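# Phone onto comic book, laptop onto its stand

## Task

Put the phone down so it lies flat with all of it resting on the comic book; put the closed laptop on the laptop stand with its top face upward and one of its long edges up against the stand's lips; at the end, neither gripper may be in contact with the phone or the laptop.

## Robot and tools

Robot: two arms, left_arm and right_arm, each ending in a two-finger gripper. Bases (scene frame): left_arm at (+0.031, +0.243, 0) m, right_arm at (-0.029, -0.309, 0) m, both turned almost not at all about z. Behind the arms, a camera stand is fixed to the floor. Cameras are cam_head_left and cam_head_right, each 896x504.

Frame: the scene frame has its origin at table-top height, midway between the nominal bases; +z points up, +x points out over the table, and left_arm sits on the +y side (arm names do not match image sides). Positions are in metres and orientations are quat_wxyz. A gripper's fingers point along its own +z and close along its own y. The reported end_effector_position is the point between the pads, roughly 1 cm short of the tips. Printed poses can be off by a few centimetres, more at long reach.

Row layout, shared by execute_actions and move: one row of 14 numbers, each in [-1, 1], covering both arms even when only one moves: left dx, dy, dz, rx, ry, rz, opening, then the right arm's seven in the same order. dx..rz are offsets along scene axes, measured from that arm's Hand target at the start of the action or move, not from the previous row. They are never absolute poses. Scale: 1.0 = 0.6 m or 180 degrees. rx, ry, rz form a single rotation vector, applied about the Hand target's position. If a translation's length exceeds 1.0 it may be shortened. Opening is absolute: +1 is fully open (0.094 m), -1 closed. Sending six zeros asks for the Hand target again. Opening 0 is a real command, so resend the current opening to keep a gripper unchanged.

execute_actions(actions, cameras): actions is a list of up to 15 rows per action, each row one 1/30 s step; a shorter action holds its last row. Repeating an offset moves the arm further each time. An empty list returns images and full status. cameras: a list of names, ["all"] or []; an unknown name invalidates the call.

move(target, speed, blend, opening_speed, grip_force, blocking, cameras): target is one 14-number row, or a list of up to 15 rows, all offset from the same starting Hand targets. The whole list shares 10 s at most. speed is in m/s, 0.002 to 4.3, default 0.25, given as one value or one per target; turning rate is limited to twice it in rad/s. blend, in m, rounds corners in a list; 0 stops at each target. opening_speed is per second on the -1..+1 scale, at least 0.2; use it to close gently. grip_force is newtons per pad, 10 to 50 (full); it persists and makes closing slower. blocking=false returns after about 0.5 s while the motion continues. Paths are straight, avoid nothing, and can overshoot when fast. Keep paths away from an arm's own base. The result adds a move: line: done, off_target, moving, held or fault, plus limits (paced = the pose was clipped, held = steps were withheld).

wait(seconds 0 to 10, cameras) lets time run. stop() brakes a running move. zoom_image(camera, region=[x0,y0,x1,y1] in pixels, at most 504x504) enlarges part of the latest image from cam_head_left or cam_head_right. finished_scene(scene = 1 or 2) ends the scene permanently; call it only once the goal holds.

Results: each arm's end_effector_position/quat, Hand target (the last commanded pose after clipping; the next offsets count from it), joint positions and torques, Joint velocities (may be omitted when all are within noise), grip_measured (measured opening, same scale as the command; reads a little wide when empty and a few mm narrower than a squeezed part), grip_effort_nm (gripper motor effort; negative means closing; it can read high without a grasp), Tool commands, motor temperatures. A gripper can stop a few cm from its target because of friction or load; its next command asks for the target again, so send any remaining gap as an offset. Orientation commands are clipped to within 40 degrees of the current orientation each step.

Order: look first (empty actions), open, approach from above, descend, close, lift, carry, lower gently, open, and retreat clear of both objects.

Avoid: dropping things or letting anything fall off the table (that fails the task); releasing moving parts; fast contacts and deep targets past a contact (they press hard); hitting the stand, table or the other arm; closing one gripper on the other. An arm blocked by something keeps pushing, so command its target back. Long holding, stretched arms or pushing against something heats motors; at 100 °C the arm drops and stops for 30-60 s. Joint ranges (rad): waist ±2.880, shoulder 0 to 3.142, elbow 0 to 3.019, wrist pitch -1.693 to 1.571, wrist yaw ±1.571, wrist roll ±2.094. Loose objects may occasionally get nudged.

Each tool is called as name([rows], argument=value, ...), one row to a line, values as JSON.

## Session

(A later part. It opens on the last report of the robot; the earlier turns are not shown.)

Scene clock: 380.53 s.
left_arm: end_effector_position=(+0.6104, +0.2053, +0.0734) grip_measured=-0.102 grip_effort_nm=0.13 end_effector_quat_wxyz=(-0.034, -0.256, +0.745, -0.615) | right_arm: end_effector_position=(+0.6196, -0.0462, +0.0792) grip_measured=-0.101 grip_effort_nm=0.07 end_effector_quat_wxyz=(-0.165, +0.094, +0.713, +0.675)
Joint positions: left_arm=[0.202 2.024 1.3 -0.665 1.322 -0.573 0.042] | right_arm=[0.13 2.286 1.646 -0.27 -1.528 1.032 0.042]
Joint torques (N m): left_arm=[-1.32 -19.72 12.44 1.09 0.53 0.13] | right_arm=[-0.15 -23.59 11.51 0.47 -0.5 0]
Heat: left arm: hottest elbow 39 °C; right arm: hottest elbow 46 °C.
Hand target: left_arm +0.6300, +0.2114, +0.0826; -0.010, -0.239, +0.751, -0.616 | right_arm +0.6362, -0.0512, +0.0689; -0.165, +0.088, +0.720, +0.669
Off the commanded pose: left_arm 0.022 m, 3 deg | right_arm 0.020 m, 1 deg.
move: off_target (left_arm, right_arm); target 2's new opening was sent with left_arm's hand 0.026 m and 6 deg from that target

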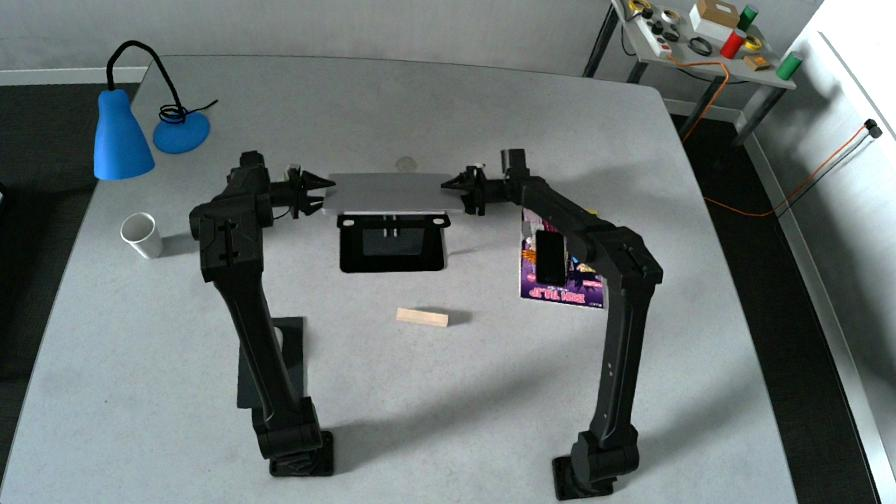

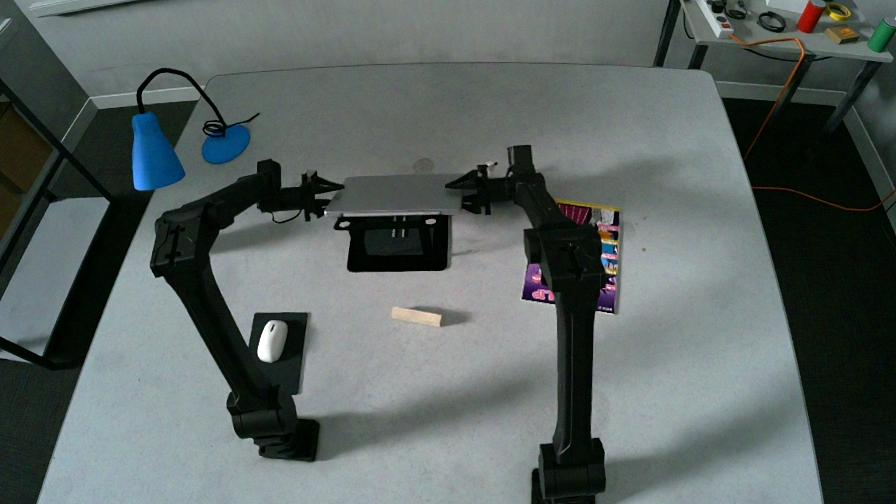

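move([
  [0,0.09,0,0,0,0,0.0,0,-0.12,0,0,0,0,0.0],
  [-0.02,0.17,0.1,0,0,0,0.0,-0.03,-0.3,0.15,0,0,0,0.0],
], speed=[0.08, 0.2], blend=[0.02, 0], cameras=["all"])

zoom_image(camera="cam_head_left", region=[290, 130, 540, 310])

zoom_image(camera="cam_head_right", region=[290, 130, 540, 310])

Scene clock: 392.97 s.
left_arm: end_effector_position=(+0.6033, +0.3018, +0.1317) grip_measured=-0.002 grip_effort_nm=0.13 end_effector_quat_wxyz=(-0.029, -0.250, +0.745, -0.617) | right_arm: end_effector_position=(+0.6209, -0.2298, +0.1649) grip_measured=-0.001 grip_effort_nm=0.07 end_effector_quat_wxyz=(-0.074, +0.169, +0.683, +0.707)
Joint positions: left_arm=[0.371 2.095 1.588 -1.528 1.304 0.109 0.047] | right_arm=[-0.152 2.077 1.498 -0.286 -1.584 1.053 0.047]
Joint torques (N m): left_arm=[-0.79 -19.96 13.52 -0.62 0.46 0.19] | right_arm=[0.38 -24.88 6.83 1.39 -0.52 0.11]
Heat: left arm: hottest elbow 39 °C; right arm: hottest elbow 47 °C.
Hand target: left_arm +0.6179, +0.3135, +0.1425; -0.010, -0.239, +0.751, -0.616 | right_arm +0.6181, -0.2313, +0.1587; -0.165, +0.088, +0.720, +0.668
Off the commanded pose: left_arm 0.022 m, 3 deg | right_arm 0.007 m, 15 deg.
joint sent to its limit (right arm) — joint 5 (wrist yaw), lower limit. The joint targets are off in orientation, not in position.
move: off_target (left_arm, right_arm)

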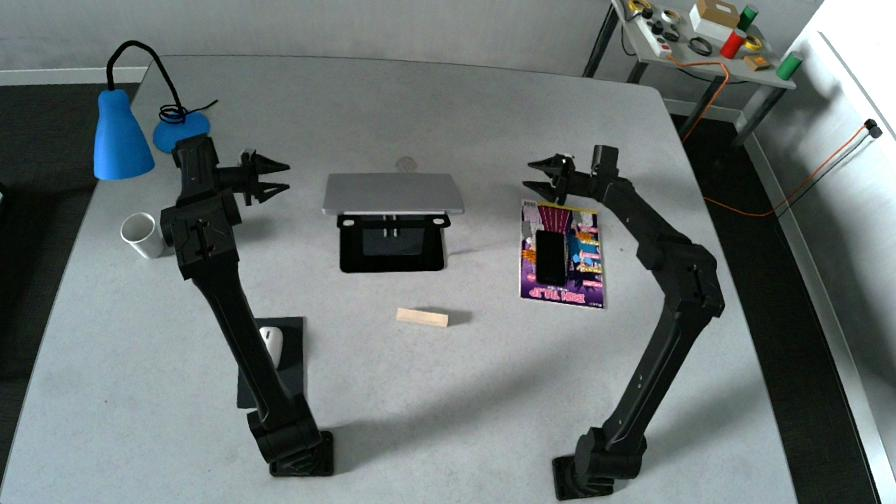

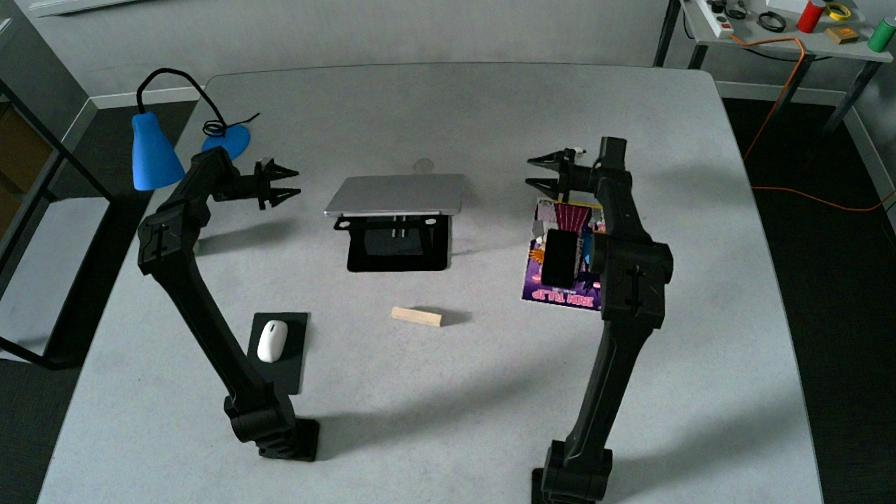

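Scaled by 2.016.

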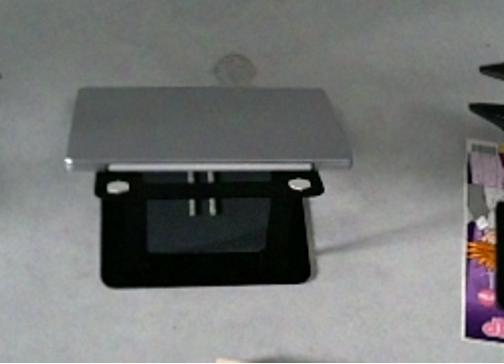

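Scaled by 2.016.

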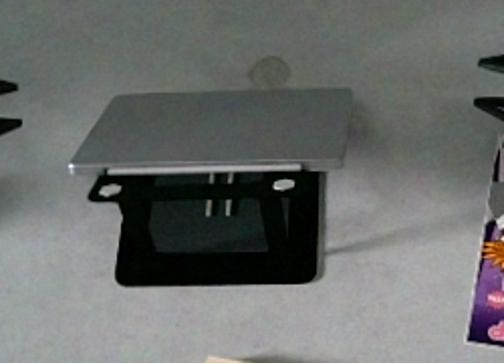

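finished_scene(scene=2)

The scene is finished: the task was done.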